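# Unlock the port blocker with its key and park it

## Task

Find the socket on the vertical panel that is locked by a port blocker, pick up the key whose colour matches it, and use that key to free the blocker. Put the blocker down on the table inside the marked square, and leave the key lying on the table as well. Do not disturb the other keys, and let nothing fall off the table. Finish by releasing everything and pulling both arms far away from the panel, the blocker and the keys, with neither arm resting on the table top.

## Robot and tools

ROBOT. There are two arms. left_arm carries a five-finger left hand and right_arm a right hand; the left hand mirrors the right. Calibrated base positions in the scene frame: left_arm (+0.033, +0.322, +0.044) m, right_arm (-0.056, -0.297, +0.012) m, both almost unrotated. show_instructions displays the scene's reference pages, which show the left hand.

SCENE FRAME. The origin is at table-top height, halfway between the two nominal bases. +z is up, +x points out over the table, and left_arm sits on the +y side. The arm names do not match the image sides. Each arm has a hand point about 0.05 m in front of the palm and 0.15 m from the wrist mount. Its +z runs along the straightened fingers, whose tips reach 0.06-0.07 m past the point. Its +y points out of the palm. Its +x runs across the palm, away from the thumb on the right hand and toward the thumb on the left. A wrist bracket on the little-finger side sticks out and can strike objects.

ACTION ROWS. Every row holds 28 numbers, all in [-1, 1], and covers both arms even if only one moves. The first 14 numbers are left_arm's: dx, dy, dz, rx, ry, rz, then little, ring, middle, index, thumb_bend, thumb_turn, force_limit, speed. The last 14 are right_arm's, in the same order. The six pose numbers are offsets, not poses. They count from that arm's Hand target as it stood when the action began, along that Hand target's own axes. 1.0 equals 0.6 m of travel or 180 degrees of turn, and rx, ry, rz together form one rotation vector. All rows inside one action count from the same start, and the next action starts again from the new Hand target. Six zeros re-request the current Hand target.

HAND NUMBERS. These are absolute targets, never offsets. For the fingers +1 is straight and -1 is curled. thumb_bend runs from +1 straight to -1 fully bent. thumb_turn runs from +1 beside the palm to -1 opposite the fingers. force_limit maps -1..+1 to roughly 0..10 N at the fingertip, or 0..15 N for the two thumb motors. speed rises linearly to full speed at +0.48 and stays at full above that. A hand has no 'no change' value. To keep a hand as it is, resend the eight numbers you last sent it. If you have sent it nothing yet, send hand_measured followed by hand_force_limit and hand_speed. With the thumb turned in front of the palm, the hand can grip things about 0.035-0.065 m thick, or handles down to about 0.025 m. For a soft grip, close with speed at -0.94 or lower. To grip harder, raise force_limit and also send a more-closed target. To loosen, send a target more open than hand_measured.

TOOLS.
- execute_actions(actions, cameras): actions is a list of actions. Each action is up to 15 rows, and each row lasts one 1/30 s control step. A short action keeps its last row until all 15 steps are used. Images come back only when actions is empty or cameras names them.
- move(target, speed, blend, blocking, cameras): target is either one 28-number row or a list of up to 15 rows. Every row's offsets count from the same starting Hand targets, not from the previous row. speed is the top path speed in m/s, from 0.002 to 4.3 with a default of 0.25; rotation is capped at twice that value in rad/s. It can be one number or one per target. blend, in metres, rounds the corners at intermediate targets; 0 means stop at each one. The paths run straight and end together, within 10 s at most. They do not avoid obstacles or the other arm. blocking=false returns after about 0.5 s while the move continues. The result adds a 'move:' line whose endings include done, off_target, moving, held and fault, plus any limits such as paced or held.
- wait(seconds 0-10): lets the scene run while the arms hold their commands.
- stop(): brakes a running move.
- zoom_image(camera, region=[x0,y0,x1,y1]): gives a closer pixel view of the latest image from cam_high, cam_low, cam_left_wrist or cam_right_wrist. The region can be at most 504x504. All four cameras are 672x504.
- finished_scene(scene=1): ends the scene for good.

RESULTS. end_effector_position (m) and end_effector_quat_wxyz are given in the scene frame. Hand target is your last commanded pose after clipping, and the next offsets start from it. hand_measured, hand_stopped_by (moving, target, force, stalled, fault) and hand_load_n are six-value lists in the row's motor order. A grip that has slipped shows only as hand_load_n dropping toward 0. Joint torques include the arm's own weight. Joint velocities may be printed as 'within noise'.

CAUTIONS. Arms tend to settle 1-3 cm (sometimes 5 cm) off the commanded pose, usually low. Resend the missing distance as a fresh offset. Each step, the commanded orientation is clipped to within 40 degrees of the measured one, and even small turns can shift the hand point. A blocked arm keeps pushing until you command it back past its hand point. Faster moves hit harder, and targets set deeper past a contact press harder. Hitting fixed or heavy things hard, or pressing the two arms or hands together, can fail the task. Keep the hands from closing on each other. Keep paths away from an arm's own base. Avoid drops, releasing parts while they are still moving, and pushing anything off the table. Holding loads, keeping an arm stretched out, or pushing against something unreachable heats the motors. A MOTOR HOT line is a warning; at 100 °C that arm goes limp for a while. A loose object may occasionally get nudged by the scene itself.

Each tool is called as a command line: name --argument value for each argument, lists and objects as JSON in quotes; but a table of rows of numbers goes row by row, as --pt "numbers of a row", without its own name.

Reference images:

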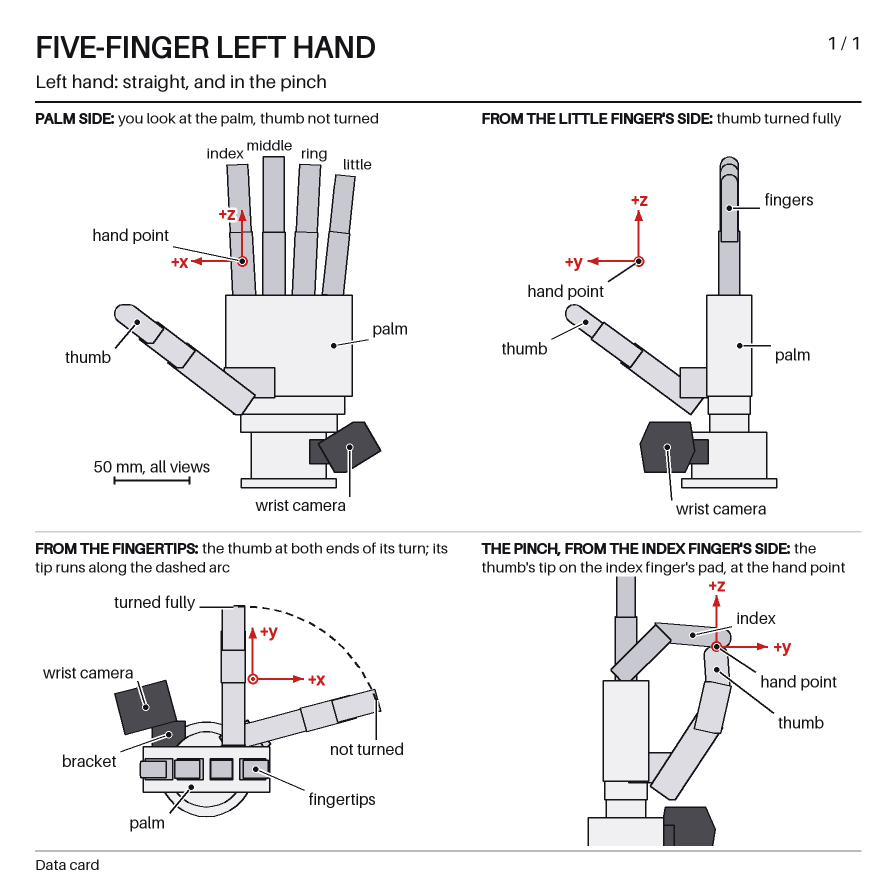

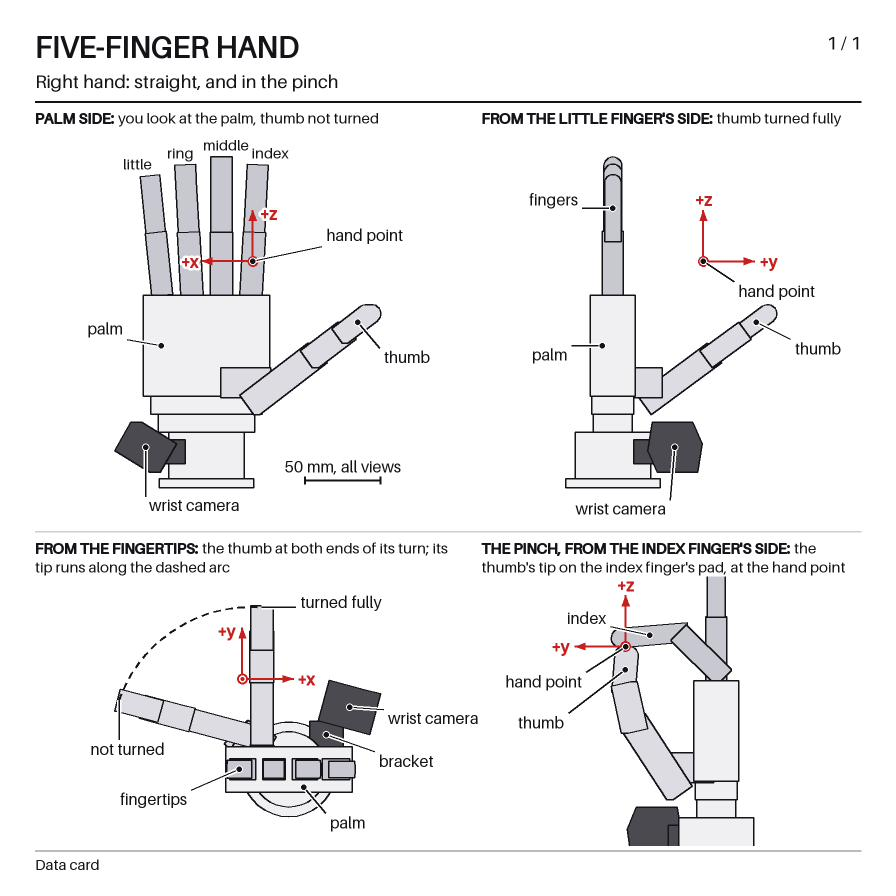

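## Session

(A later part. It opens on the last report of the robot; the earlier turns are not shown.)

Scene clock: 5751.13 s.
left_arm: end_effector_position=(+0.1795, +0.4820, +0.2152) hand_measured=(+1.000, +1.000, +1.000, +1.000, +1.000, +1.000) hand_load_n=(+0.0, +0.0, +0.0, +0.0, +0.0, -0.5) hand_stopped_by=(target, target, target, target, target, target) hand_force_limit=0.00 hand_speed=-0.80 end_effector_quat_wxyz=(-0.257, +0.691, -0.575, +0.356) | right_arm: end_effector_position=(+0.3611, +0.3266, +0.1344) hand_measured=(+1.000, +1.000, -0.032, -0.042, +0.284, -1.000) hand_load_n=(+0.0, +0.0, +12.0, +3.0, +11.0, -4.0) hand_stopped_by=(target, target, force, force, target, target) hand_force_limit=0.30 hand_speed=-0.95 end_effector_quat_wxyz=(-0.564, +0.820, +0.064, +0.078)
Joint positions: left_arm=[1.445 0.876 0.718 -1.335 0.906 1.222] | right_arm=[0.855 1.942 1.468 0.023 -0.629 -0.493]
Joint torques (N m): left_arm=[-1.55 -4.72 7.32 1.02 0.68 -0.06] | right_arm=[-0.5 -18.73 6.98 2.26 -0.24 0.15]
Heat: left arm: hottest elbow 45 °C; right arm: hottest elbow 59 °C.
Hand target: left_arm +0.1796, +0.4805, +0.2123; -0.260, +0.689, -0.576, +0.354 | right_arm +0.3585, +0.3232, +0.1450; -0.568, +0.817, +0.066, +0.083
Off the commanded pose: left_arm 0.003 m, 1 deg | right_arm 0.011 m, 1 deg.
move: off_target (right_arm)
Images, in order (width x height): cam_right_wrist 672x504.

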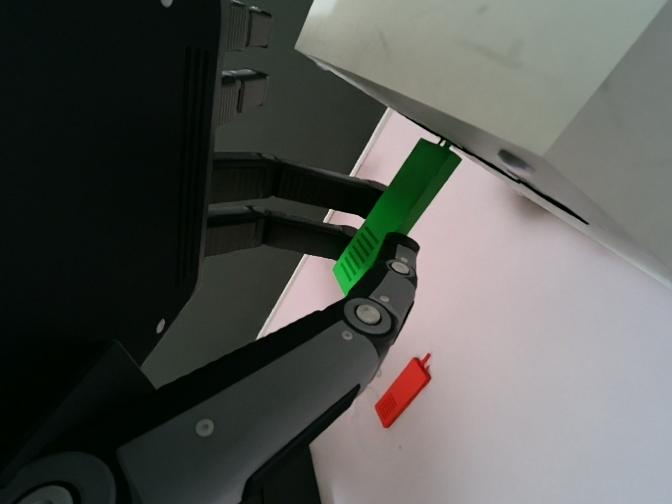

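move --target '[0,0,0,0,0,0,1,1,1,1,1,1,0.0,-0.8,-0.0082,-0.0016,-0.0005,0,0,0,1,1,-0.4,-0.4,0.28,-1,0.3,-0.95]' --speed 0.02 --cameras '["cam_right_wrist"]'

zoom_image --camera "cam_right_wrist" --region '[425, 95, 485, 155]'

Scene clock: 5759.53 s.
left_arm: end_effector_position=(+0.1795, +0.4820, +0.2152) hand_measured=(+1.000, +1.000, +1.000, +1.000, +1.000, +1.000) hand_load_n=(+0.0, +0.0, +0.0, +0.0, +0.0, +0.0) hand_stopped_by=(target, target, target, target, target, target) hand_force_limit=0.00 hand_speed=-0.80 end_effector_quat_wxyz=(-0.257, +0.691, -0.575, +0.356) | right_arm: end_effector_position=(+0.3561, +0.3260, +0.1353) hand_measured=(+1.000, +1.000, -0.032, -0.042, +0.284, -1.000) hand_load_n=(+0.0, +0.0, +11.5, +3.0, +11.0, -2.5) hand_stopped_by=(target, target, force, force, target, target) hand_force_limit=0.30 hand_speed=-0.95 end_effector_quat_wxyz=(-0.564, +0.819, +0.066, +0.081)
Joint positions: left_arm=[1.445 0.876 0.718 -1.335 0.906 1.222] | right_arm=[0.861 1.931 1.452 0.031 -0.622 -0.496]
Joint torques (N m): left_arm=[-1.49 -4.66 7.34 1.02 0.69 -0.06] | right_arm=[-0.5 -18.32 7.12 2.22 -0.3 0.2]
Heat: left arm: hottest elbow 45 °C; right arm: hottest elbow 58 °C.
Hand target: left_arm +0.1796, +0.4805, +0.2123; -0.260, +0.689, -0.576, +0.354 | right_arm +0.3533, +0.3233, +0.1450; -0.568, +0.817, +0.066, +0.082
Off the commanded pose: left_arm 0.003 m, 1 deg | right_arm 0.010 m, 1 deg.
move: done
Images, in order (width x height): cam_right_wrist 672x504.

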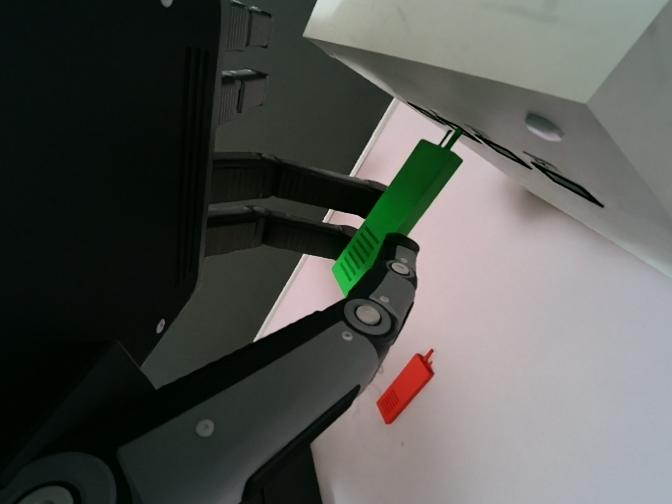

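Scaled by 8.400 from the camera's 672x504 image, which has a finer 960x720 frame.

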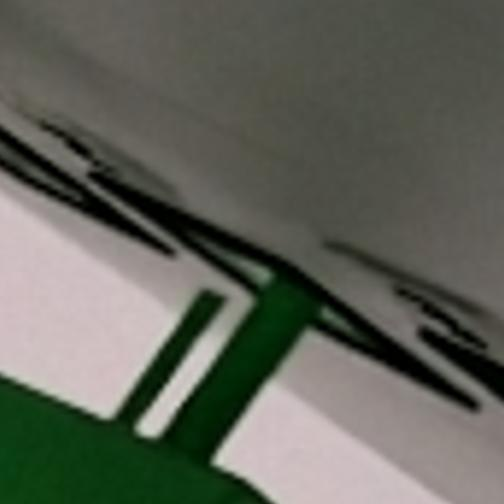

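move --target '[0,0,0,0,0,0,1,1,1,1,1,1,0.0,-0.8,-0.0049,-0.0010,-0.0003,0,0,0,1,1,-0.4,-0.4,0.28,-1,0.3,-0.95]' --speed 0.02 --cameras '["cam_right_wrist"]'

zoom_image --camera "cam_right_wrist" --region '[425, 95, 485, 155]'

Scene clock: 5765.43 s.
left_arm: end_effector_position=(+0.1795, +0.4820, +0.2152) hand_measured=(+1.000, +1.000, +1.000, +1.000, +1.000, +1.000) hand_load_n=(+0.0, +0.0, +0.0, +0.0, +0.0, -0.5) hand_stopped_by=(target, target, target, target, target, target) hand_force_limit=0.00 hand_speed=-0.80 end_effector_quat_wxyz=(-0.257, +0.691, -0.575, +0.356) | right_arm: end_effector_position=(+0.3526, +0.3255, +0.1356) hand_measured=(+1.000, +1.000, -0.032, -0.042, +0.284, -1.000) hand_load_n=(+0.0, +0.0, +11.5, +3.0, +11.0, -2.5) hand_stopped_by=(target, target, force, force, target, target) hand_force_limit=0.30 hand_speed=-0.95 end_effector_quat_wxyz=(-0.563, +0.820, +0.067, +0.080)
Joint positions: left_arm=[1.445 0.876 0.718 -1.335 0.906 1.222] | right_arm=[0.864 1.925 1.445 0.031 -0.622 -0.496]
Joint torques (N m): left_arm=[-1.61 -4.84 7.31 0.98 0.7 -0.06] | right_arm=[-0.44 -18.2 7.09 2.37 -0.15 0.22]
Heat: left arm: hottest elbow 45 °C; right arm: hottest elbow 58 °C.
Hand target: left_arm +0.1796, +0.4805, +0.2123; -0.260, +0.689, -0.576, +0.354 | right_arm +0.3504, +0.3232, +0.1450; -0.568, +0.817, +0.066, +0.082
Off the commanded pose: left_arm 0.003 m, 1 deg | right_arm 0.010 m, 1 deg.
move: done
Images, in order (width x height): cam_right_wrist 672x504.

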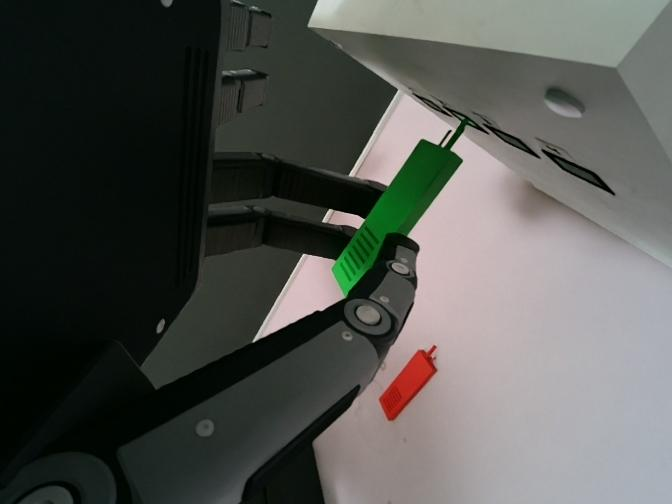

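Scaled by 8.400 from the camera's 672x504 image, which has a finer 960x720 frame.

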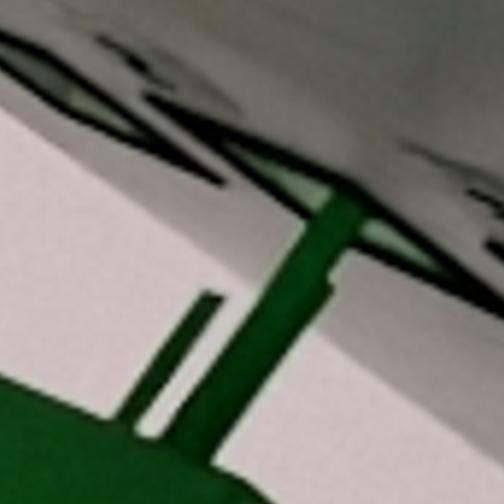

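move --pt "0 0 0 0 0 0 1 1 1 1 1 1 0.0 -0.8 -0.0544 -0.0111 -0.0034 0 0 0 1 1 -0.4 -0.4 0.28 -1 0.3 -0.95" --pt "0 0 0 0 0 0 1 1 1 1 1 1 0.0 -0.8 -0.0437 -0.0720 0.0250 -0.0406 0.178 0.0663 1 1 -0.4 -0.4 0.28 -1 0.3 -0.95" --speed '[0.06,0.15]' --cameras '["cam_right_wrist"]'

zoom_image --camera "cam_right_wrist" --region '[470, 55, 530, 115]'

Scene clock: 5802.90 s.
left_arm: end_effector_position=(+0.1795, +0.4820, +0.2152) hand_measured=(+1.000, +1.000, +1.000, +1.000, +1.000, +1.000) hand_load_n=(+0.0, +0.0, +0.0, +0.0, +0.0, +0.0) hand_stopped_by=(target, target, target, target, target, target) hand_force_limit=0.00 hand_speed=-0.80 end_effector_quat_wxyz=(-0.257, +0.691, -0.575, +0.356) | right_arm: end_effector_position=(+0.3169, +0.3433, +0.1550) hand_measured=(+1.000, +1.000, -0.032, -0.042, +0.284, -1.000) hand_load_n=(+0.0, +0.0, +8.0, +5.5, +11.0, +0.5) hand_stopped_by=(target, target, force, force, target, target) hand_force_limit=0.30 hand_speed=-0.95 end_effector_quat_wxyz=(-0.505, +0.807, -0.178, +0.251)
Joint positions: left_arm=[1.445 0.876 0.718 -1.335 0.906 1.222] | right_arm=[1.083 1.81 1.32 0.113 0.154 -0.184]
Joint torques (N m): left_arm=[-1.44 -4.72 7.32 1.01 0.67 -0.06] | right_arm=[0.03 -15.91 9.99 1.84 0.2 0.32]
Heat: left arm: hottest elbow 45 °C; right arm: hottest elbow 54 °C.
Hand target: left_arm +0.1796, +0.4805, +0.2123; -0.260, +0.689, -0.576, +0.354 | right_arm +0.3169, +0.3520, +0.1739; -0.517, +0.799, -0.182, +0.249
Off the commanded pose: left_arm 0.003 m, 1 deg | right_arm 0.021 m, 2 deg.
move: off_target (right_arm)
Images, in order (width x height): cam_right_wrist 672x504.

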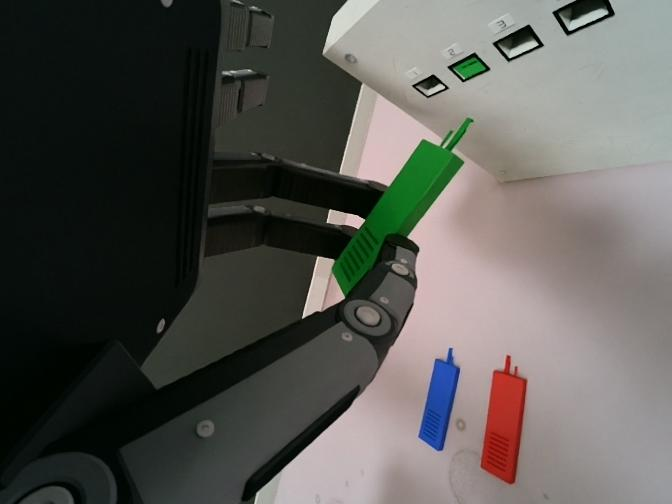

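Scaled by 8.400 from the camera's 672x504 image, which has a finer 960x720 frame.

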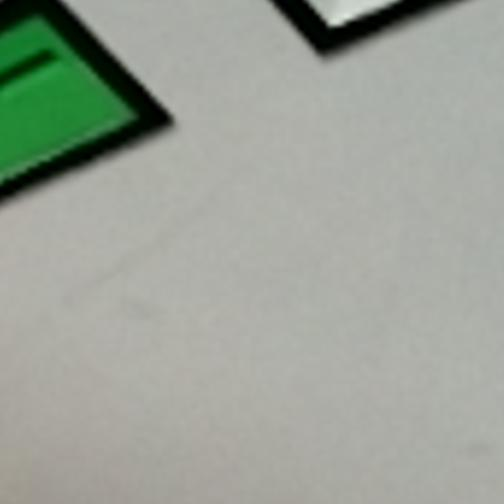

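zoom_image --camera "cam_right_wrist" --region '[444, 48, 492, 88]'

zoom_image --camera "cam_right_wrist" --region '[495, 348, 531, 384]'

zoom_image --camera "cam_right_wrist" --region '[446, 112, 482, 148]'

Scaled by 10.500 from the camera's 672x504 image, which has a finer 960x720 frame.

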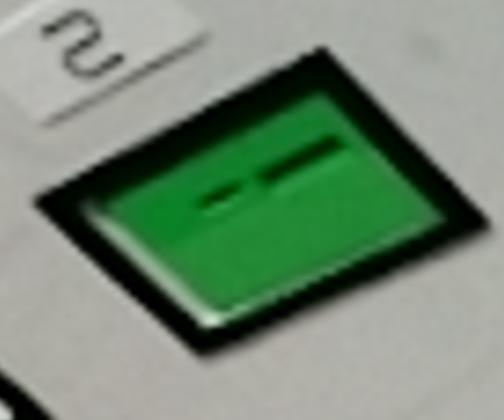

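Scaled by 14.000 from the camera's 672x504 image, which has a finer 960x720 frame.

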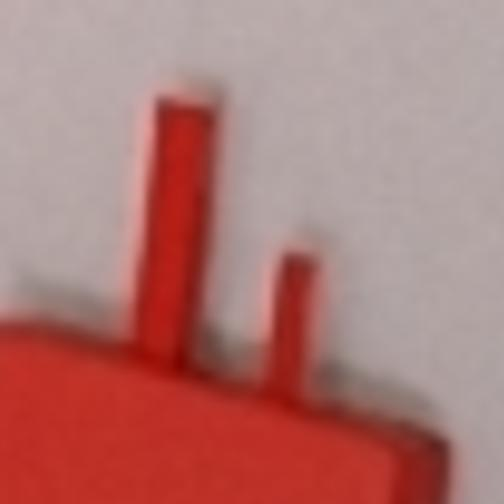

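Scaled by 14.000 from the camera's 672x504 image, which has a finer 960x720 frame.

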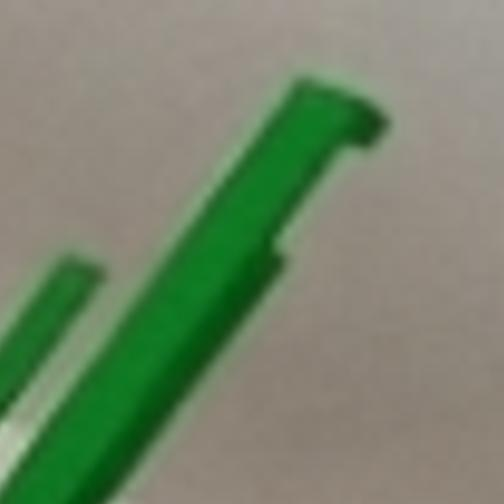

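move --target '[0,0,0,0,0,0,1,1,1,1,1,1,0.0,-0.8,0.0063,0.0528,0.003,0.062,-0.1753,-0.0586,1,1,-0.4,-0.4,0.28,-1,0.3,-0.95]' --speed 0.12

Scene clock: 5890.43 s.
left_arm: end_effector_position=(+0.1795, +0.4820, +0.2152) hand_measured=(+1.000, +1.000, +1.000, +1.000, +1.000, +1.000) hand_load_n=(+0.0, +0.0, +0.0, +0.0, +0.0, -0.5) hand_stopped_by=(target, target, target, target, target, target) hand_force_limit=0.00 hand_speed=-0.80 end_effector_quat_wxyz=(-0.257, +0.691, -0.575, +0.356) | right_arm: end_effector_position=(+0.3066, +0.3306, +0.1371) hand_measured=(+1.000, +1.000, -0.032, -0.042, +0.284, -1.000) hand_load_n=(+0.0, -0.5, +8.0, +6.0, +11.0, +0.5) hand_stopped_by=(target, target, force, force, target, target) hand_force_limit=0.30 hand_speed=-0.95 end_effector_quat_wxyz=(-0.588, +0.804, +0.053, +0.072)
Joint positions: left_arm=[1.445 0.876 0.718 -1.335 0.906 1.222] | right_arm=[0.917 1.869 1.316 0.185 -0.591 -0.399]
Joint torques (N m): left_arm=[-1.44 -4.72 7.31 0.96 0.68 -0.07] | right_arm=[-1.08 -14.39 10.11 2.7 -0.3 -0.04]
Heat: left arm: hottest elbow 45 °C; right arm: hottest elbow 54 °C.
Hand target: left_arm +0.1796, +0.4805, +0.2123; -0.260, +0.689, -0.576, +0.354 | right_arm +0.3200, +0.3386, +0.1452; -0.596, +0.796, +0.062, +0.086
Off the commanded pose: left_arm 0.003 m, 1 deg | right_arm 0.018 m, 2 deg.
move: off_target (right_arm)

move --pt "0 0 0 0 0 0 1 1 1 1 1 1 0.0 -0.8 0.0743 0.0150 0.0047 0 0 0 1 1 -0.4 -0.4 0.28 -1 0.3 -0.95" --pt "0 0 0 0 0 0 1 1 1 1 1 1 0.0 -0.8 0.0807 0.0171 0.0023 0 0 0 1 1 -0.4 -0.4 0.28 -1 0.3 -0.95" --speed '[0.05,0.02]'

Scene clock: 5896.97 s.
left_arm: end_effector_position=(+0.1795, +0.4820, +0.2152) hand_measured=(+1.000, +1.000, +1.000, +1.000, +1.000, +1.000) hand_load_n=(+0.0, +0.0, -0.5, +0.0, +0.0, +0.0) hand_stopped_by=(target, target, target, target, target, target) hand_force_limit=0.00 hand_speed=-0.80 end_effector_quat_wxyz=(-0.257, +0.691, -0.575, +0.356) | right_arm: end_effector_position=(+0.3531, +0.3285, +0.1356) hand_measured=(+1.000, +1.000, -0.032, -0.042, +0.284, -1.000) hand_load_n=(+0.0, +0.0, +8.0, +5.5, +10.5, +1.0) hand_stopped_by=(target, target, force, force, target, target) hand_force_limit=0.30 hand_speed=-0.95 end_effector_quat_wxyz=(-0.591, +0.801, +0.055, +0.074)
Joint positions: left_arm=[1.445 0.876 0.718 -1.335 0.906 1.222] | right_arm=[0.856 1.935 1.411 0.152 -0.65 -0.425]
Joint torques (N m): left_arm=[-1.44 -4.6 7.31 0.96 0.69 -0.08] | right_arm=[-1.44 -14.92 11.48 1.7 -0.32 -0.06]
Heat: left arm: hottest elbow 45 °C; right arm: hottest elbow 55 °C.
Hand target: left_arm +0.1796, +0.4805, +0.2123; -0.260, +0.689, -0.576, +0.354 | right_arm +0.3694, +0.3369, +0.1451; -0.596, +0.796, +0.062, +0.085
Off the commanded pose: left_arm 0.003 m, 1 deg | right_arm 0.021 m, 2 deg.
move: off_target (right_arm)

move --target '[0,0,0,0,0,0,1,1,1,1,1,1,0.0,-0.8,0.00978,0.0024,-0.0010,0,0,0,1,1,-0.4,-0.4,0.28,-1,0.3,-0.95]' --speed 0.02 --cameras '["cam_right_wrist"]'

zoom_image --camera "cam_right_wrist" --region '[425, 95, 485, 155]'

Scene clock: 5902.00 s.
left_arm: end_effector_position=(+0.1795, +0.4820, +0.2152) hand_measured=(+1.000, +1.000, +1.000, +1.000, +1.000, +1.000) hand_load_n=(+0.0, +0.0, +0.0, +0.0, +0.0, +0.0) hand_stopped_by=(target, target, target, target, target, target) hand_force_limit=0.00 hand_speed=-0.80 end_effector_quat_wxyz=(-0.257, +0.691, -0.575, +0.356) | right_arm: end_effector_position=(+0.3583, +0.3276, +0.1359) hand_measured=(+1.000, +1.000, -0.032, -0.042, +0.284, -1.000) hand_load_n=(+0.0, +0.0, +8.0, +6.0, +10.5, +0.5) hand_stopped_by=(target, target, force, force, target, target) hand_force_limit=0.30 hand_speed=-0.95 end_effector_quat_wxyz=(-0.592, +0.801, +0.055, +0.073)
Joint positions: left_arm=[1.445 0.876 0.718 -1.335 0.906 1.222] | right_arm=[0.848 1.941 1.423 0.144 -0.658 -0.427]
Joint torques (N m): left_arm=[-1.44 -4.66 7.34 0.95 0.68 -0.06] | right_arm=[-1.26 -15.15 11.62 1.68 -0.26 -0.04]
Heat: left arm: hottest elbow 45 °C; right arm: hottest elbow 56 °C.
Hand target: left_arm +0.1796, +0.4805, +0.2123; -0.260, +0.689, -0.576, +0.354 | right_arm +0.3756, +0.3359, +0.1454; -0.596, +0.796, +0.062, +0.086
Off the commanded pose: left_arm 0.003 m, 1 deg | right_arm 0.021 m, 2 deg.
move: off_target (right_arm)
Images, in order (width x height): cam_right_wrist 672x504.

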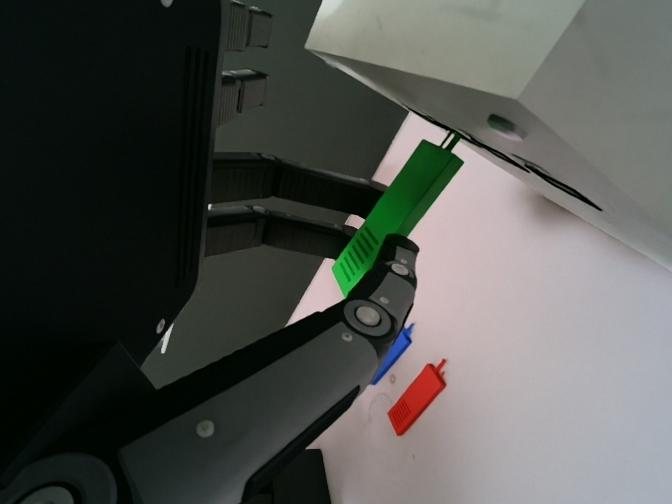

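Scaled by 8.400 from the camera's 672x504 image, which has a finer 960x720 frame.

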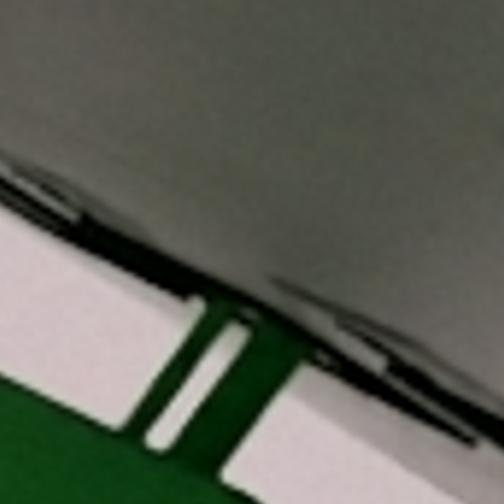

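move --target '[0,0,0,0,0,0,1,1,1,1,1,1,0.0,-0.8,0.0065,0.0015,-0.0003,-0.0109,-0.0022,-0.0007,1,1,-0.4,-0.4,0.28,-1,0.3,-0.95]' --speed 0.02

move --target '[0,0,0,0,0,0,1,1,1,1,1,1,0.0,-0.8,0.0016,0.0003,0.0001,0.0163,0.0033,0.001,1,1,-0.4,-0.4,0.28,-1,0.3,-0.95]' --speed 0.02

move --target '[0,0,0,0,0,0,1,1,1,1,1,1,0.0,-0.8,0.0016,0.0003,0.0001,-0.0163,-0.0033,-0.001,1,1,-0.4,-0.4,0.28,-1,0.3,-0.95]' --speed 0.02

move --target '[0,0,0,0,0,0,1,1,1,1,1,1,0.0,-0.8,0.0016,0.0003,0.0001,0.0163,0.0033,0.001,1,1,-0.4,-0.4,0.28,-1,0.3,-0.95]' --speed 0.02

move --target '[0,0,0,0,0,0,1,1,1,1,1,1,0.0,-0.8,0.0033,0.0006,0.0002,-0.0218,-0.0044,-0.0014,1,1,-0.4,-0.4,0.28,-1,0.3,-0.95]' --speed 0.02 --cameras '["cam_right_wrist"]'

zoom_image --camera "cam_right_wrist" --region '[425, 95, 485, 155]'

Scene clock: 5916.20 s.
left_arm: end_effector_position=(+0.1795, +0.4820, +0.2152) hand_measured=(+1.000, +1.000, +1.000, +1.000, +1.000, +1.000) hand_load_n=(+0.0, +0.0, +0.0, +0.0, +0.0, -0.5) hand_stopped_by=(target, target, target, target, target, target) hand_force_limit=0.00 hand_speed=-0.80 end_effector_quat_wxyz=(-0.257, +0.691, -0.575, +0.356) | right_arm: end_effector_position=(+0.3593, +0.3271, +0.1361) hand_measured=(+1.000, +1.000, -0.032, -0.042, +0.284, -1.000) hand_load_n=(+0.0, +0.0, +8.0, +6.0, +10.5, +0.5) hand_stopped_by=(target, target, force, force, target, target) hand_force_limit=0.30 hand_speed=-0.95 end_effector_quat_wxyz=(-0.579, +0.811, +0.055, +0.066)
Joint positions: left_arm=[1.445 0.876 0.718 -1.335 0.906 1.222] | right_arm=[0.848 1.945 1.454 0.071 -0.658 -0.447]
Joint torques (N m): left_arm=[-1.49 -4.66 7.31 0.98 0.69 -0.07] | right_arm=[-1.32 -15.21 11.77 1.73 0.11 -0.14]
Heat: left arm: hottest elbow 45 °C; right arm: hottest elbow 58 °C.
Hand target: left_arm +0.1796, +0.4805, +0.2123; -0.260, +0.689, -0.576, +0.354 | right_arm +0.3795, +0.3354, +0.1452; -0.582, +0.806, +0.064, +0.084
Off the commanded pose: left_arm 0.003 m, 1 deg | right_arm 0.024 m, 2 deg.
move: off_target (right_arm)

Scene clock: 5918.03 s.
left_arm: end_effector_position=(+0.1795, +0.4820, +0.2152) hand_measured=(+1.000, +1.000, +1.000, +1.000, +1.000, +1.000) hand_load_n=(+0.0, -0.5, +0.0, +0.0, +0.0, +0.0) hand_stopped_by=(target, target, target, target, target, target) hand_force_limit=0.00 hand_speed=-0.80 end_effector_quat_wxyz=(-0.257, +0.691, -0.575, +0.356) | right_arm: end_effector_position=(+0.3605, +0.3303, +0.1391) hand_measured=(+1.000, +1.000, -0.032, -0.042, +0.284, -1.000) hand_load_n=(+0.0, +0.0, +4.5, +8.5, +11.5, +4.5) hand_stopped_by=(target, target, force, force, target, target) hand_force_limit=0.30 hand_speed=-0.95 end_effector_quat_wxyz=(-0.591, +0.803, +0.054, +0.061)
Joint positions: left_arm=[1.445 0.876 0.718 -1.335 0.906 1.222] | right_arm=[0.844 1.952 1.454 0.11 -0.678 -0.421]
Joint torques (N m): left_arm=[-1.44 -4.78 7.3 0.96 0.68 -0.06] | right_arm=[-1.61 -15.62 9.46 4.05 0.09 -0.02]
Heat: left arm: hottest elbow 45 °C; right arm: hottest elbow 58 °C.
Hand target: left_arm +0.1796, +0.4805, +0.2123; -0.260, +0.689, -0.576, +0.354 | right_arm +0.3804, +0.3354, +0.1453; -0.603, +0.791, +0.062, +0.086
Off the commanded pose: left_arm 0.003 m, 1 deg | right_arm 0.022 m, 4 deg.
move: off_target (right_arm)

Scene clock: 5919.77 s.
left_arm: end_effector_position=(+0.1795, +0.4820, +0.2152) hand_measured=(+1.000, +1.000, +1.000, +1.000, +1.000, +1.000) hand_load_n=(+0.0, +0.0, +0.0, -0.5, +0.0, +0.0) hand_stopped_by=(target, target, target, target, target, target) hand_force_limit=0.00 hand_speed=-0.80 end_effector_quat_wxyz=(-0.257, +0.691, -0.575, +0.356) | right_arm: end_effector_position=(+0.3603, +0.3287, +0.1358) hand_measured=(+1.000, +1.000, -0.032, -0.042, +0.284, -1.000) hand_load_n=(+0.0, +0.0, +8.0, +6.5, +10.0, +1.5) hand_stopped_by=(target, target, force, force, target, target) hand_force_limit=0.30 hand_speed=-0.95 end_effector_quat_wxyz=(-0.580, +0.810, +0.056, +0.061)
Joint positions: left_arm=[1.445 0.876 0.718 -1.335 0.906 1.222] | right_arm=[0.846 1.952 1.464 0.07 -0.668 -0.443]
Joint torques (N m): left_arm=[-1.44 -4.66 7.32 0.98 0.67 -0.07] | right_arm=[-1.32 -15.68 11.51 1.66 0.47 -0.16]
Heat: left arm: hottest elbow 45 °C; right arm: hottest elbow 58 °C.
Hand target: left_arm +0.1796, +0.4805, +0.2123; -0.260, +0.689, -0.576, +0.354 | right_arm +0.3814, +0.3355, +0.1455; -0.582, +0.806, +0.064, +0.085
Off the commanded pose: left_arm 0.003 m, 1 deg | right_arm 0.024 m, 3 deg.
move: off_target (right_arm)

Scene clock: 5921.60 s.
left_arm: end_effector_position=(+0.1795, +0.4820, +0.2152) hand_measured=(+1.000, +1.000, +1.000, +1.000, +1.000, +1.000) hand_load_n=(+0.0, +0.0, +0.0, +0.0, +0.0, -0.5) hand_stopped_by=(target, target, target, target, target, target) hand_force_limit=0.00 hand_speed=-0.80 end_effector_quat_wxyz=(-0.257, +0.691, -0.575, +0.356) | right_arm: end_effector_position=(+0.3614, +0.3309, +0.1403) hand_measured=(+1.000, +1.000, -0.032, -0.042, +0.284, -1.000) hand_load_n=(+0.0, +0.0, +4.0, +9.5, +11.5, +6.0) hand_stopped_by=(target, target, force, force, target, target) hand_force_limit=0.30 hand_speed=-0.95 end_effector_quat_wxyz=(-0.591, +0.803, +0.051, +0.057)
Joint positions: left_arm=[1.445 0.876 0.718 -1.335 0.906 1.222] | right_arm=[0.842 1.956 1.464 0.1 -0.682 -0.414]
Joint torques (N m): left_arm=[-1.44 -4.78 7.31 0.98 0.68 -0.07] | right_arm=[-1.67 -15.68 9.2 4.23 0.19 -0.1]
Heat: left arm: hottest elbow 45 °C; right arm: hottest elbow 58 °C.
Hand target: left_arm +0.1796, +0.4805, +0.2123; -0.260, +0.689, -0.576, +0.354 | right_arm +0.3825, +0.3354, +0.1455; -0.603, +0.791, +0.062, +0.086
Off the commanded pose: left_arm 0.003 m, 1 deg | right_arm 0.022 m, 4 deg.
move: off_target (right_arm)

Scene clock: 5923.77 s.
left_arm: end_effector_position=(+0.1795, +0.4820, +0.2152) hand_measured=(+1.000, +1.000, +1.000, +1.000, +1.000, +1.000) hand_load_n=(+0.0, +0.0, +0.0, -0.5, +0.0, -0.5) hand_stopped_by=(target, target, target, target, target, target) hand_force_limit=0.00 hand_speed=-0.80 end_effector_quat_wxyz=(-0.257, +0.691, -0.575, +0.356) | right_arm: end_effector_position=(+0.3608, +0.3290, +0.1363) hand_measured=(+1.000, +1.000, -0.032, -0.042, +0.284, -1.000) hand_load_n=(+0.0, +0.0, +7.0, +7.0, +10.5, +2.5) hand_stopped_by=(target, target, force, force, target, target) hand_force_limit=0.30 hand_speed=-0.95 end_effector_quat_wxyz=(-0.573, +0.816, +0.055, +0.057)
Joint positions: left_arm=[1.445 0.876 0.718 -1.335 0.906 1.222] | right_arm=[0.847 1.956 1.483 0.03 -0.667 -0.452]
Joint torques (N m): left_arm=[-1.55 -4.66 7.32 0.98 0.69 -0.06] | right_arm=[-1.49 -15.62 11.63 1.69 0.6 -0.25]
Heat: left arm: hottest elbow 45 °C; right arm: hottest elbow 58 °C.
Hand target: left_arm +0.1796, +0.4805, +0.2123; -0.260, +0.689, -0.576, +0.354 | right_arm +0.3845, +0.3354, +0.1454; -0.575, +0.811, +0.064, +0.084
Off the commanded pose: left_arm 0.003 m, 1 deg | right_arm 0.026 m, 3 deg.
move: off_target (right_arm)
Images, in order (width x height): cam_right_wrist 672x504.

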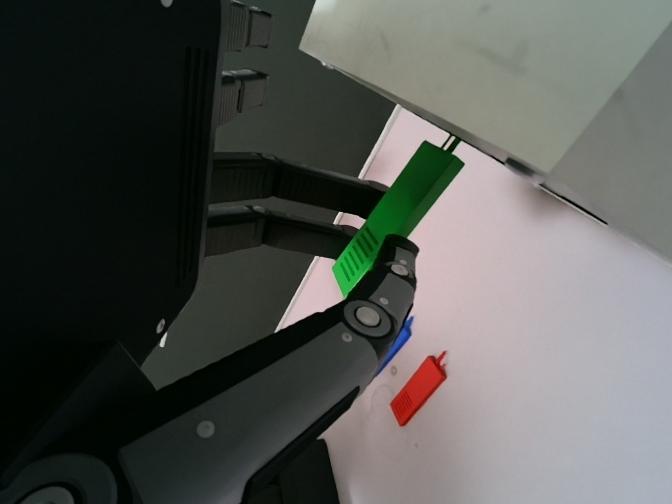

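Scaled by 8.400 from the camera's 672x504 image, which has a finer 960x720 frame.

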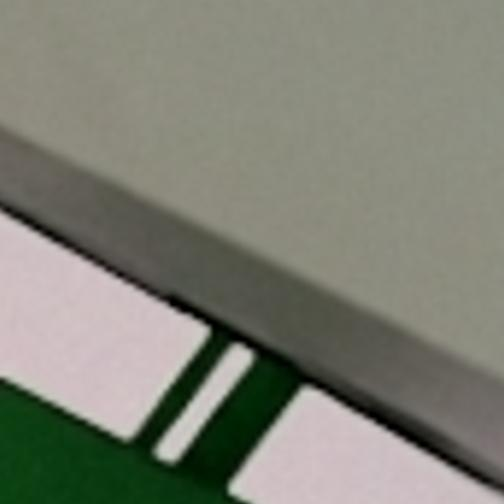

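move --target '[0,0,0,0,0,0,1,1,1,1,1,1,0.0,-0.8,-0.0007,0.0031,0.0010,0.0163,0.0033,0.001,1,1,-0.4,-0.4,0.28,-1,0.3,-0.95]' --speed 0.02

move --target '[0,0,0,0,0,0,1,1,1,1,1,1,0.0,-0.8,-0.0003,0.0015,0.0005,-0.0163,-0.0033,-0.001,1,1,-0.4,-0.4,0.28,-1,0.3,-0.95]' --speed 0.02

move --target '[0,0,0,0,0,0,1,1,1,1,1,1,0.0,-0.8,0,0,0,0.0109,0.0022,0.0007,1,1,-0.4,-0.4,0.28,-1,0.3,-0.95]' --speed 0.02

move --target '[0,0,0,0,0,0,1,1,1,1,1,1,0.0,-0.8,0,0,0,-0.0163,-0.0033,-0.001,1,1,-0.4,-0.4,0.28,-1,0.3,-0.95]' --speed 0.02 --cameras '["cam_right_wrist"]'

zoom_image --camera "cam_right_wrist" --region '[425, 95, 485, 155]'

Scene clock: 5939.57 s.
left_arm: end_effector_position=(+0.1795, +0.4820, +0.2152) hand_measured=(+1.000, +1.000, +1.000, +1.000, +1.000, +1.000) hand_load_n=(+0.0, +0.0, +0.0, +0.0, +0.0, -0.5) hand_stopped_by=(target, target, target, target, target, target) hand_force_limit=0.00 hand_speed=-0.80 end_effector_quat_wxyz=(-0.257, +0.691, -0.575, +0.356) | right_arm: end_effector_position=(+0.3617, +0.3316, +0.1413) hand_measured=(+1.000, +1.000, -0.032, -0.042, +0.284, -1.000) hand_load_n=(+0.0, +0.0, +3.0, +10.5, +12.0, +7.5) hand_stopped_by=(target, target, force, force, target, target) hand_force_limit=0.30 hand_speed=-0.95 end_effector_quat_wxyz=(-0.584, +0.808, +0.052, +0.054)
Joint positions: left_arm=[1.445 0.876 0.718 -1.335 0.906 1.222] | right_arm=[0.844 1.957 1.481 0.064 -0.68 -0.425]
Joint torques (N m): left_arm=[-1.44 -4.78 7.32 0.99 0.68 -0.07] | right_arm=[-1.79 -15.56 9.11 4.33 0.28 -0.15]
Heat: left arm: hottest elbow 45 °C; right arm: hottest elbow 58 °C.
Hand target: left_arm +0.1796, +0.4805, +0.2123; -0.260, +0.689, -0.576, +0.354 | right_arm +0.3844, +0.3355, +0.1436; -0.596, +0.796, +0.062, +0.086
Off the commanded pose: left_arm 0.003 m, 1 deg | right_arm 0.023 m, 4 deg.
move: off_target (right_arm)

Scene clock: 5941.33 s.
left_arm: end_effector_position=(+0.1795, +0.4820, +0.2152) hand_measured=(+1.000, +1.000, +1.000, +1.000, +1.000, +1.000) hand_load_n=(+0.0, +0.0, +0.0, +0.0, +0.5, -0.5) hand_stopped_by=(target, target, target, target, target, target) hand_force_limit=0.00 hand_speed=-0.80 end_effector_quat_wxyz=(-0.257, +0.691, -0.575, +0.356) | right_arm: end_effector_position=(+0.3607, +0.3292, +0.1353) hand_measured=(+1.000, +1.000, -0.032, -0.042, +0.284, -1.000) hand_load_n=(+0.0, +0.0, +6.5, +8.0, +10.5, +3.0) hand_stopped_by=(target, target, force, force, target, target) hand_force_limit=0.30 hand_speed=-0.95 end_effector_quat_wxyz=(-0.574, +0.815, +0.055, +0.057)
Joint positions: left_arm=[1.445 0.876 0.718 -1.335 0.906 1.222] | right_arm=[0.846 1.957 1.481 0.037 -0.669 -0.449]
Joint torques (N m): left_arm=[-1.44 -4.66 7.28 0.96 0.68 -0.07] | right_arm=[-1.44 -15.5 11.55 1.73 0.67 -0.28]
Heat: left arm: hottest elbow 45 °C; right arm: hottest elbow 58 °C.
Hand target: left_arm +0.1796, +0.4805, +0.2123; -0.260, +0.689, -0.576, +0.354 | right_arm +0.3845, +0.3354, +0.1425; -0.575, +0.811, +0.064, +0.084
Off the commanded pose: left_arm 0.003 m, 1 deg | right_arm 0.026 m, 3 deg.
move: off_target (right_arm)

Scene clock: 5942.50 s.
left_arm: end_effector_position=(+0.1795, +0.4820, +0.2152) hand_measured=(+1.000, +1.000, +1.000, +1.000, +1.000, +1.000) hand_load_n=(+0.0, +0.0, +0.0, +0.0, +0.0, +0.0) hand_stopped_by=(target, target, target, target, target, target) hand_force_limit=0.00 hand_speed=-0.80 end_effector_quat_wxyz=(-0.257, +0.691, -0.575, +0.356) | right_arm: end_effector_position=(+0.3609, +0.3304, +0.1373) hand_measured=(+1.000, +1.000, -0.032, -0.042, +0.284, -1.000) hand_load_n=(+0.0, +0.0, +4.5, +9.0, +11.5, +5.5) hand_stopped_by=(target, target, force, force, target, target) hand_force_limit=0.30 hand_speed=-0.95 end_effector_quat_wxyz=(-0.578, +0.812, +0.057, +0.058)
Joint positions: left_arm=[1.445 0.876 0.718 -1.335 0.906 1.222] | right_arm=[0.846 1.957 1.481 0.047 -0.673 -0.447]
Joint torques (N m): left_arm=[-1.32 -4.72 7.3 0.99 0.68 -0.06] | right_arm=[-1.9 -15.5 9.83 3.84 0.23 -0.04]
Heat: left arm: hottest elbow 45 °C; right arm: hottest elbow 58 °C.
Hand target: left_arm +0.1796, +0.4805, +0.2123; -0.260, +0.689, -0.576, +0.354 | right_arm +0.3845, +0.3354, +0.1425; -0.589, +0.801, +0.063, +0.085
Off the commanded pose: left_arm 0.003 m, 1 deg | right_arm 0.025 m, 4 deg.
move: off_target (right_arm)

Scene clock: 5944.23 s.
left_arm: end_effector_position=(+0.1795, +0.4820, +0.2152) hand_measured=(+1.000, +1.000, +1.000, +1.000, +1.000, +1.000) hand_load_n=(+0.0, +0.0, +0.0, +0.0, +0.0, +0.0) hand_stopped_by=(target, target, target, target, target, target) hand_force_limit=0.00 hand_speed=-0.80 end_effector_quat_wxyz=(-0.257, +0.691, -0.575, +0.356) | right_arm: end_effector_position=(+0.3608, +0.3293, +0.1356) hand_measured=(+1.000, +1.000, -0.032, -0.042, +0.284, -1.000) hand_load_n=(+0.0, +0.0, +7.0, +8.0, +10.5, +3.0) hand_stopped_by=(target, target, force, force, target, target) hand_force_limit=0.30 hand_speed=-0.95 end_effector_quat_wxyz=(-0.567, +0.820, +0.056, +0.057)
Joint positions: left_arm=[1.445 0.876 0.718 -1.335 0.906 1.222] | right_arm=[0.849 1.957 1.494 0.004 -0.661 -0.463]
Joint torques (N m): left_arm=[-1.44 -4.72 7.28 1.01 0.68 -0.07] | right_arm=[-1.49 -15.56 11.62 1.77 0.63 -0.24]
Heat: left arm: hottest elbow 45 °C; right arm: hottest elbow 59 °C.
Hand target: left_arm +0.1796, +0.4805, +0.2123; -0.260, +0.689, -0.576, +0.354 | right_arm +0.3845, +0.3354, +0.1426; -0.568, +0.816, +0.065, +0.084
Off the commanded pose: left_arm 0.003 m, 1 deg | right_arm 0.025 m, 3 deg.
move: off_target (right_arm)
Images, in order (width x height): cam_right_wrist 672x504.

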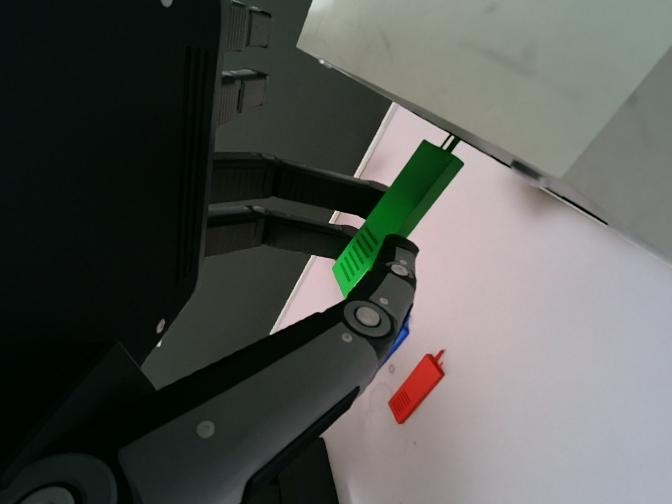

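Scaled by 8.400 from the camera's 672x504 image, which has a finer 960x720 frame.

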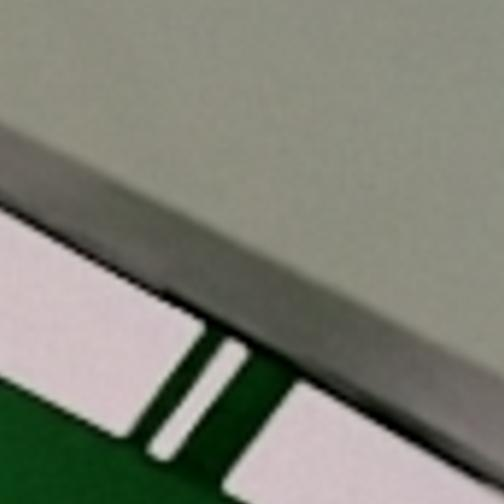

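move --target '[0,0,0,0,0,0,1,1,1,1,1,1,0.0,-0.8,-0.0007,0.0048,-0.0038,0.0163,0.0033,0.001,1,1,-0.4,-0.4,0.28,-1,0.3,-0.95]' --speed 0.02

move --target '[0,0,0,0,0,0,1,1,1,1,1,1,0.0,-0.8,0,0,0,-0.0163,-0.0033,-0.001,1,1,-0.4,-0.4,0.28,-1,0.3,-0.95]' --speed 0.02

move --target '[0,0,0,0,0,0,1,1,1,1,1,1,0.0,-0.8,0,0.0021,-0.0062,0.0163,0.0033,0.001,1,1,-0.4,-0.4,0.28,-1,0.3,-0.95]' --speed 0.02

move --target '[0,0,0,0,0,0,1,1,1,1,1,1,0.0,-0.8,0,0,0,-0.0163,-0.0033,-0.001,1,1,-0.4,-0.4,0.28,-1,0.3,-0.95]' --speed 0.02 --cameras '["cam_right_wrist"]'

zoom_image --camera "cam_right_wrist" --region '[425, 95, 485, 155]'

Scene clock: 5958.27 s.
left_arm: end_effector_position=(+0.1795, +0.4820, +0.2152) hand_measured=(+1.000, +1.000, +1.000, +1.000, +1.000, +1.000) hand_load_n=(+0.0, +0.0, +0.0, +0.0, +0.0, +0.0) hand_stopped_by=(target, target, target, target, target, target) hand_force_limit=0.00 hand_speed=-0.80 end_effector_quat_wxyz=(-0.257, +0.691, -0.575, +0.356) | right_arm: end_effector_position=(+0.3613, +0.3308, +0.1395) hand_measured=(+1.000, +1.000, -0.032, -0.042, +0.284, -1.000) hand_load_n=(+0.0, +0.0, +4.0, +10.0, +11.5, +6.5) hand_stopped_by=(target, target, force, force, target, target) hand_force_limit=0.30 hand_speed=-0.95 end_effector_quat_wxyz=(-0.579, +0.811, +0.056, +0.056)
Joint positions: left_arm=[1.445 0.876 0.718 -1.335 0.906 1.222] | right_arm=[0.845 1.957 1.485 0.044 -0.677 -0.443]
Joint torques (N m): left_arm=[-1.38 -4.72 7.31 0.99 0.68 -0.06] | right_arm=[-2.08 -15.74 8.88 4.1 0.27 -0.12]
Heat: left arm: hottest elbow 45 °C; right arm: hottest elbow 58 °C.
Hand target: left_arm +0.1796, +0.4805, +0.2123; -0.260, +0.689, -0.576, +0.354 | right_arm +0.3844, +0.3323, +0.1406; -0.589, +0.801, +0.063, +0.085
Off the commanded pose: left_arm 0.003 m, 1 deg | right_arm 0.023 m, 4 deg.
move: off_target (right_arm)

Scene clock: 5960.03 s.
left_arm: end_effector_position=(+0.1795, +0.4820, +0.2152) hand_measured=(+1.000, +1.000, +1.000, +1.000, +1.000, +1.000) hand_load_n=(+0.0, +0.0, +0.0, +0.0, +0.0, -0.5) hand_stopped_by=(target, target, target, target, target, target) hand_force_limit=0.00 hand_speed=-0.80 end_effector_quat_wxyz=(-0.257, +0.691, -0.575, +0.356) | right_arm: end_effector_position=(+0.3607, +0.3287, +0.1346) hand_measured=(+1.000, +1.000, -0.032, -0.042, +0.284, -1.000) hand_load_n=(+0.0, +0.0, +7.5, +7.5, +9.5, +2.5) hand_stopped_by=(target, target, force, force, target, target) hand_force_limit=0.30 hand_speed=-0.95 end_effector_quat_wxyz=(-0.569, +0.818, +0.059, +0.058)
Joint positions: left_arm=[1.445 0.876 0.718 -1.335 0.906 1.222] | right_arm=[0.848 1.957 1.488 0.013 -0.666 -0.467]
Joint torques (N m): left_arm=[-1.38 -4.78 7.32 0.96 0.68 -0.06] | right_arm=[-1.73 -15.74 11.23 1.63 0.69 -0.24]
Heat: left arm: hottest elbow 45 °C; right arm: hottest elbow 59 °C.
Hand target: left_arm +0.1796, +0.4805, +0.2123; -0.260, +0.689, -0.576, +0.354 | right_arm +0.3845, +0.3322, +0.1405; -0.568, +0.816, +0.065, +0.083
Off the commanded pose: left_arm 0.003 m, 1 deg | right_arm 0.025 m, 3 deg.
move: off_target (right_arm)

Scene clock: 5961.80 s.
left_arm: end_effector_position=(+0.1795, +0.4820, +0.2152) hand_measured=(+1.000, +1.000, +1.000, +1.000, +1.000, +1.000) hand_load_n=(+0.0, +0.0, +0.0, +0.0, +0.0, -0.5) hand_stopped_by=(target, target, target, target, target, target) hand_force_limit=0.00 hand_speed=-0.80 end_effector_quat_wxyz=(-0.257, +0.691, -0.575, +0.356) | right_arm: end_effector_position=(+0.3612, +0.3297, +0.1375) hand_measured=(+1.000, +1.000, -0.032, -0.042, +0.284, -1.000) hand_load_n=(+0.0, +0.0, +5.0, +8.5, +11.0, +5.0) hand_stopped_by=(target, target, force, force, target, target) hand_force_limit=0.30 hand_speed=-0.95 end_effector_quat_wxyz=(-0.580, +0.811, +0.060, +0.057)
Joint positions: left_arm=[1.445 0.876 0.718 -1.335 0.906 1.222] | right_arm=[0.844 1.957 1.479 0.053 -0.68 -0.449]
Joint torques (N m): left_arm=[-1.49 -4.72 7.3 0.99 0.69 -0.06] | right_arm=[-2.37 -16.09 8.64 3.92 0.24 -0.09]
Heat: left arm: hottest elbow 45 °C; right arm: hottest elbow 59 °C.
Hand target: left_arm +0.1796, +0.4805, +0.2123; -0.260, +0.689, -0.576, +0.354 | right_arm +0.3846, +0.3283, +0.1406; -0.589, +0.801, +0.063, +0.085
Off the commanded pose: left_arm 0.003 m, 1 deg | right_arm 0.024 m, 4 deg.
move: off_target (right_arm)

Scene clock: 5963.57 s.
left_arm: end_effector_position=(+0.1795, +0.4820, +0.2152) hand_measured=(+1.000, +1.000, +1.000, +1.000, +1.000, +1.000) hand_load_n=(+0.0, +0.0, +0.0, -0.5, +0.0, -0.5) hand_stopped_by=(target, target, target, target, target, target) hand_force_limit=0.00 hand_speed=-0.80 end_effector_quat_wxyz=(-0.257, +0.691, -0.575, +0.356) | right_arm: end_effector_position=(+0.3605, +0.3276, +0.1340) hand_measured=(+1.000, +1.000, -0.032, -0.042, +0.284, -1.000) hand_load_n=(+0.0, +0.0, +9.0, +6.5, +9.5, +1.0) hand_stopped_by=(target, target, force, force, target, target) hand_force_limit=0.30 hand_speed=-0.95 end_effector_quat_wxyz=(-0.570, +0.817, +0.063, +0.060)
Joint positions: left_arm=[1.445 0.876 0.718 -1.335 0.906 1.222] | right_arm=[0.847 1.955 1.483 0.019 -0.669 -0.475]
Joint torques (N m): left_arm=[-1.44 -4.72 7.31 0.96 0.68 -0.07] | right_arm=[-1.96 -15.97 10.91 1.44 0.64 -0.16]
Heat: left arm: hottest elbow 45 °C; right arm: hottest elbow 58 °C.
Hand target: left_arm +0.1796, +0.4805, +0.2123; -0.260, +0.689, -0.576, +0.354 | right_arm +0.3844, +0.3284, +0.1405; -0.568, +0.816, +0.065, +0.083
Off the commanded pose: left_arm 0.003 m, 1 deg | right_arm 0.025 m, 3 deg.
move: off_target (right_arm)
Images, in order (width x height): cam_right_wrist 672x504.

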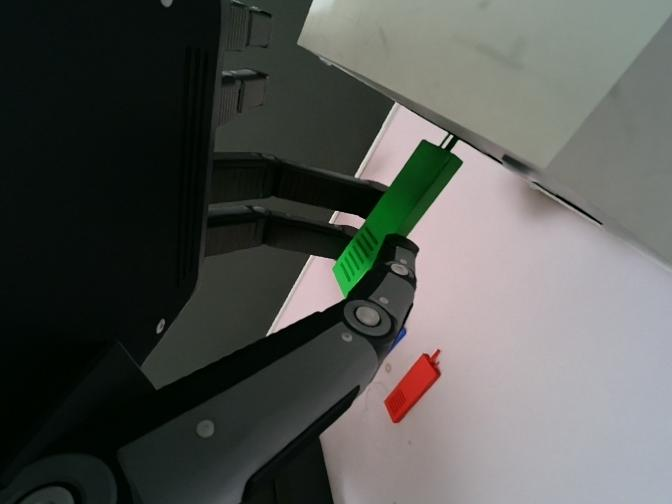

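Scaled by 8.400 from the camera's 672x504 image, which has a finer 960x720 frame.

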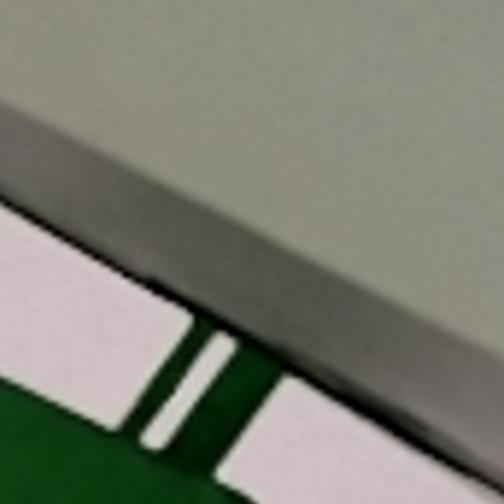

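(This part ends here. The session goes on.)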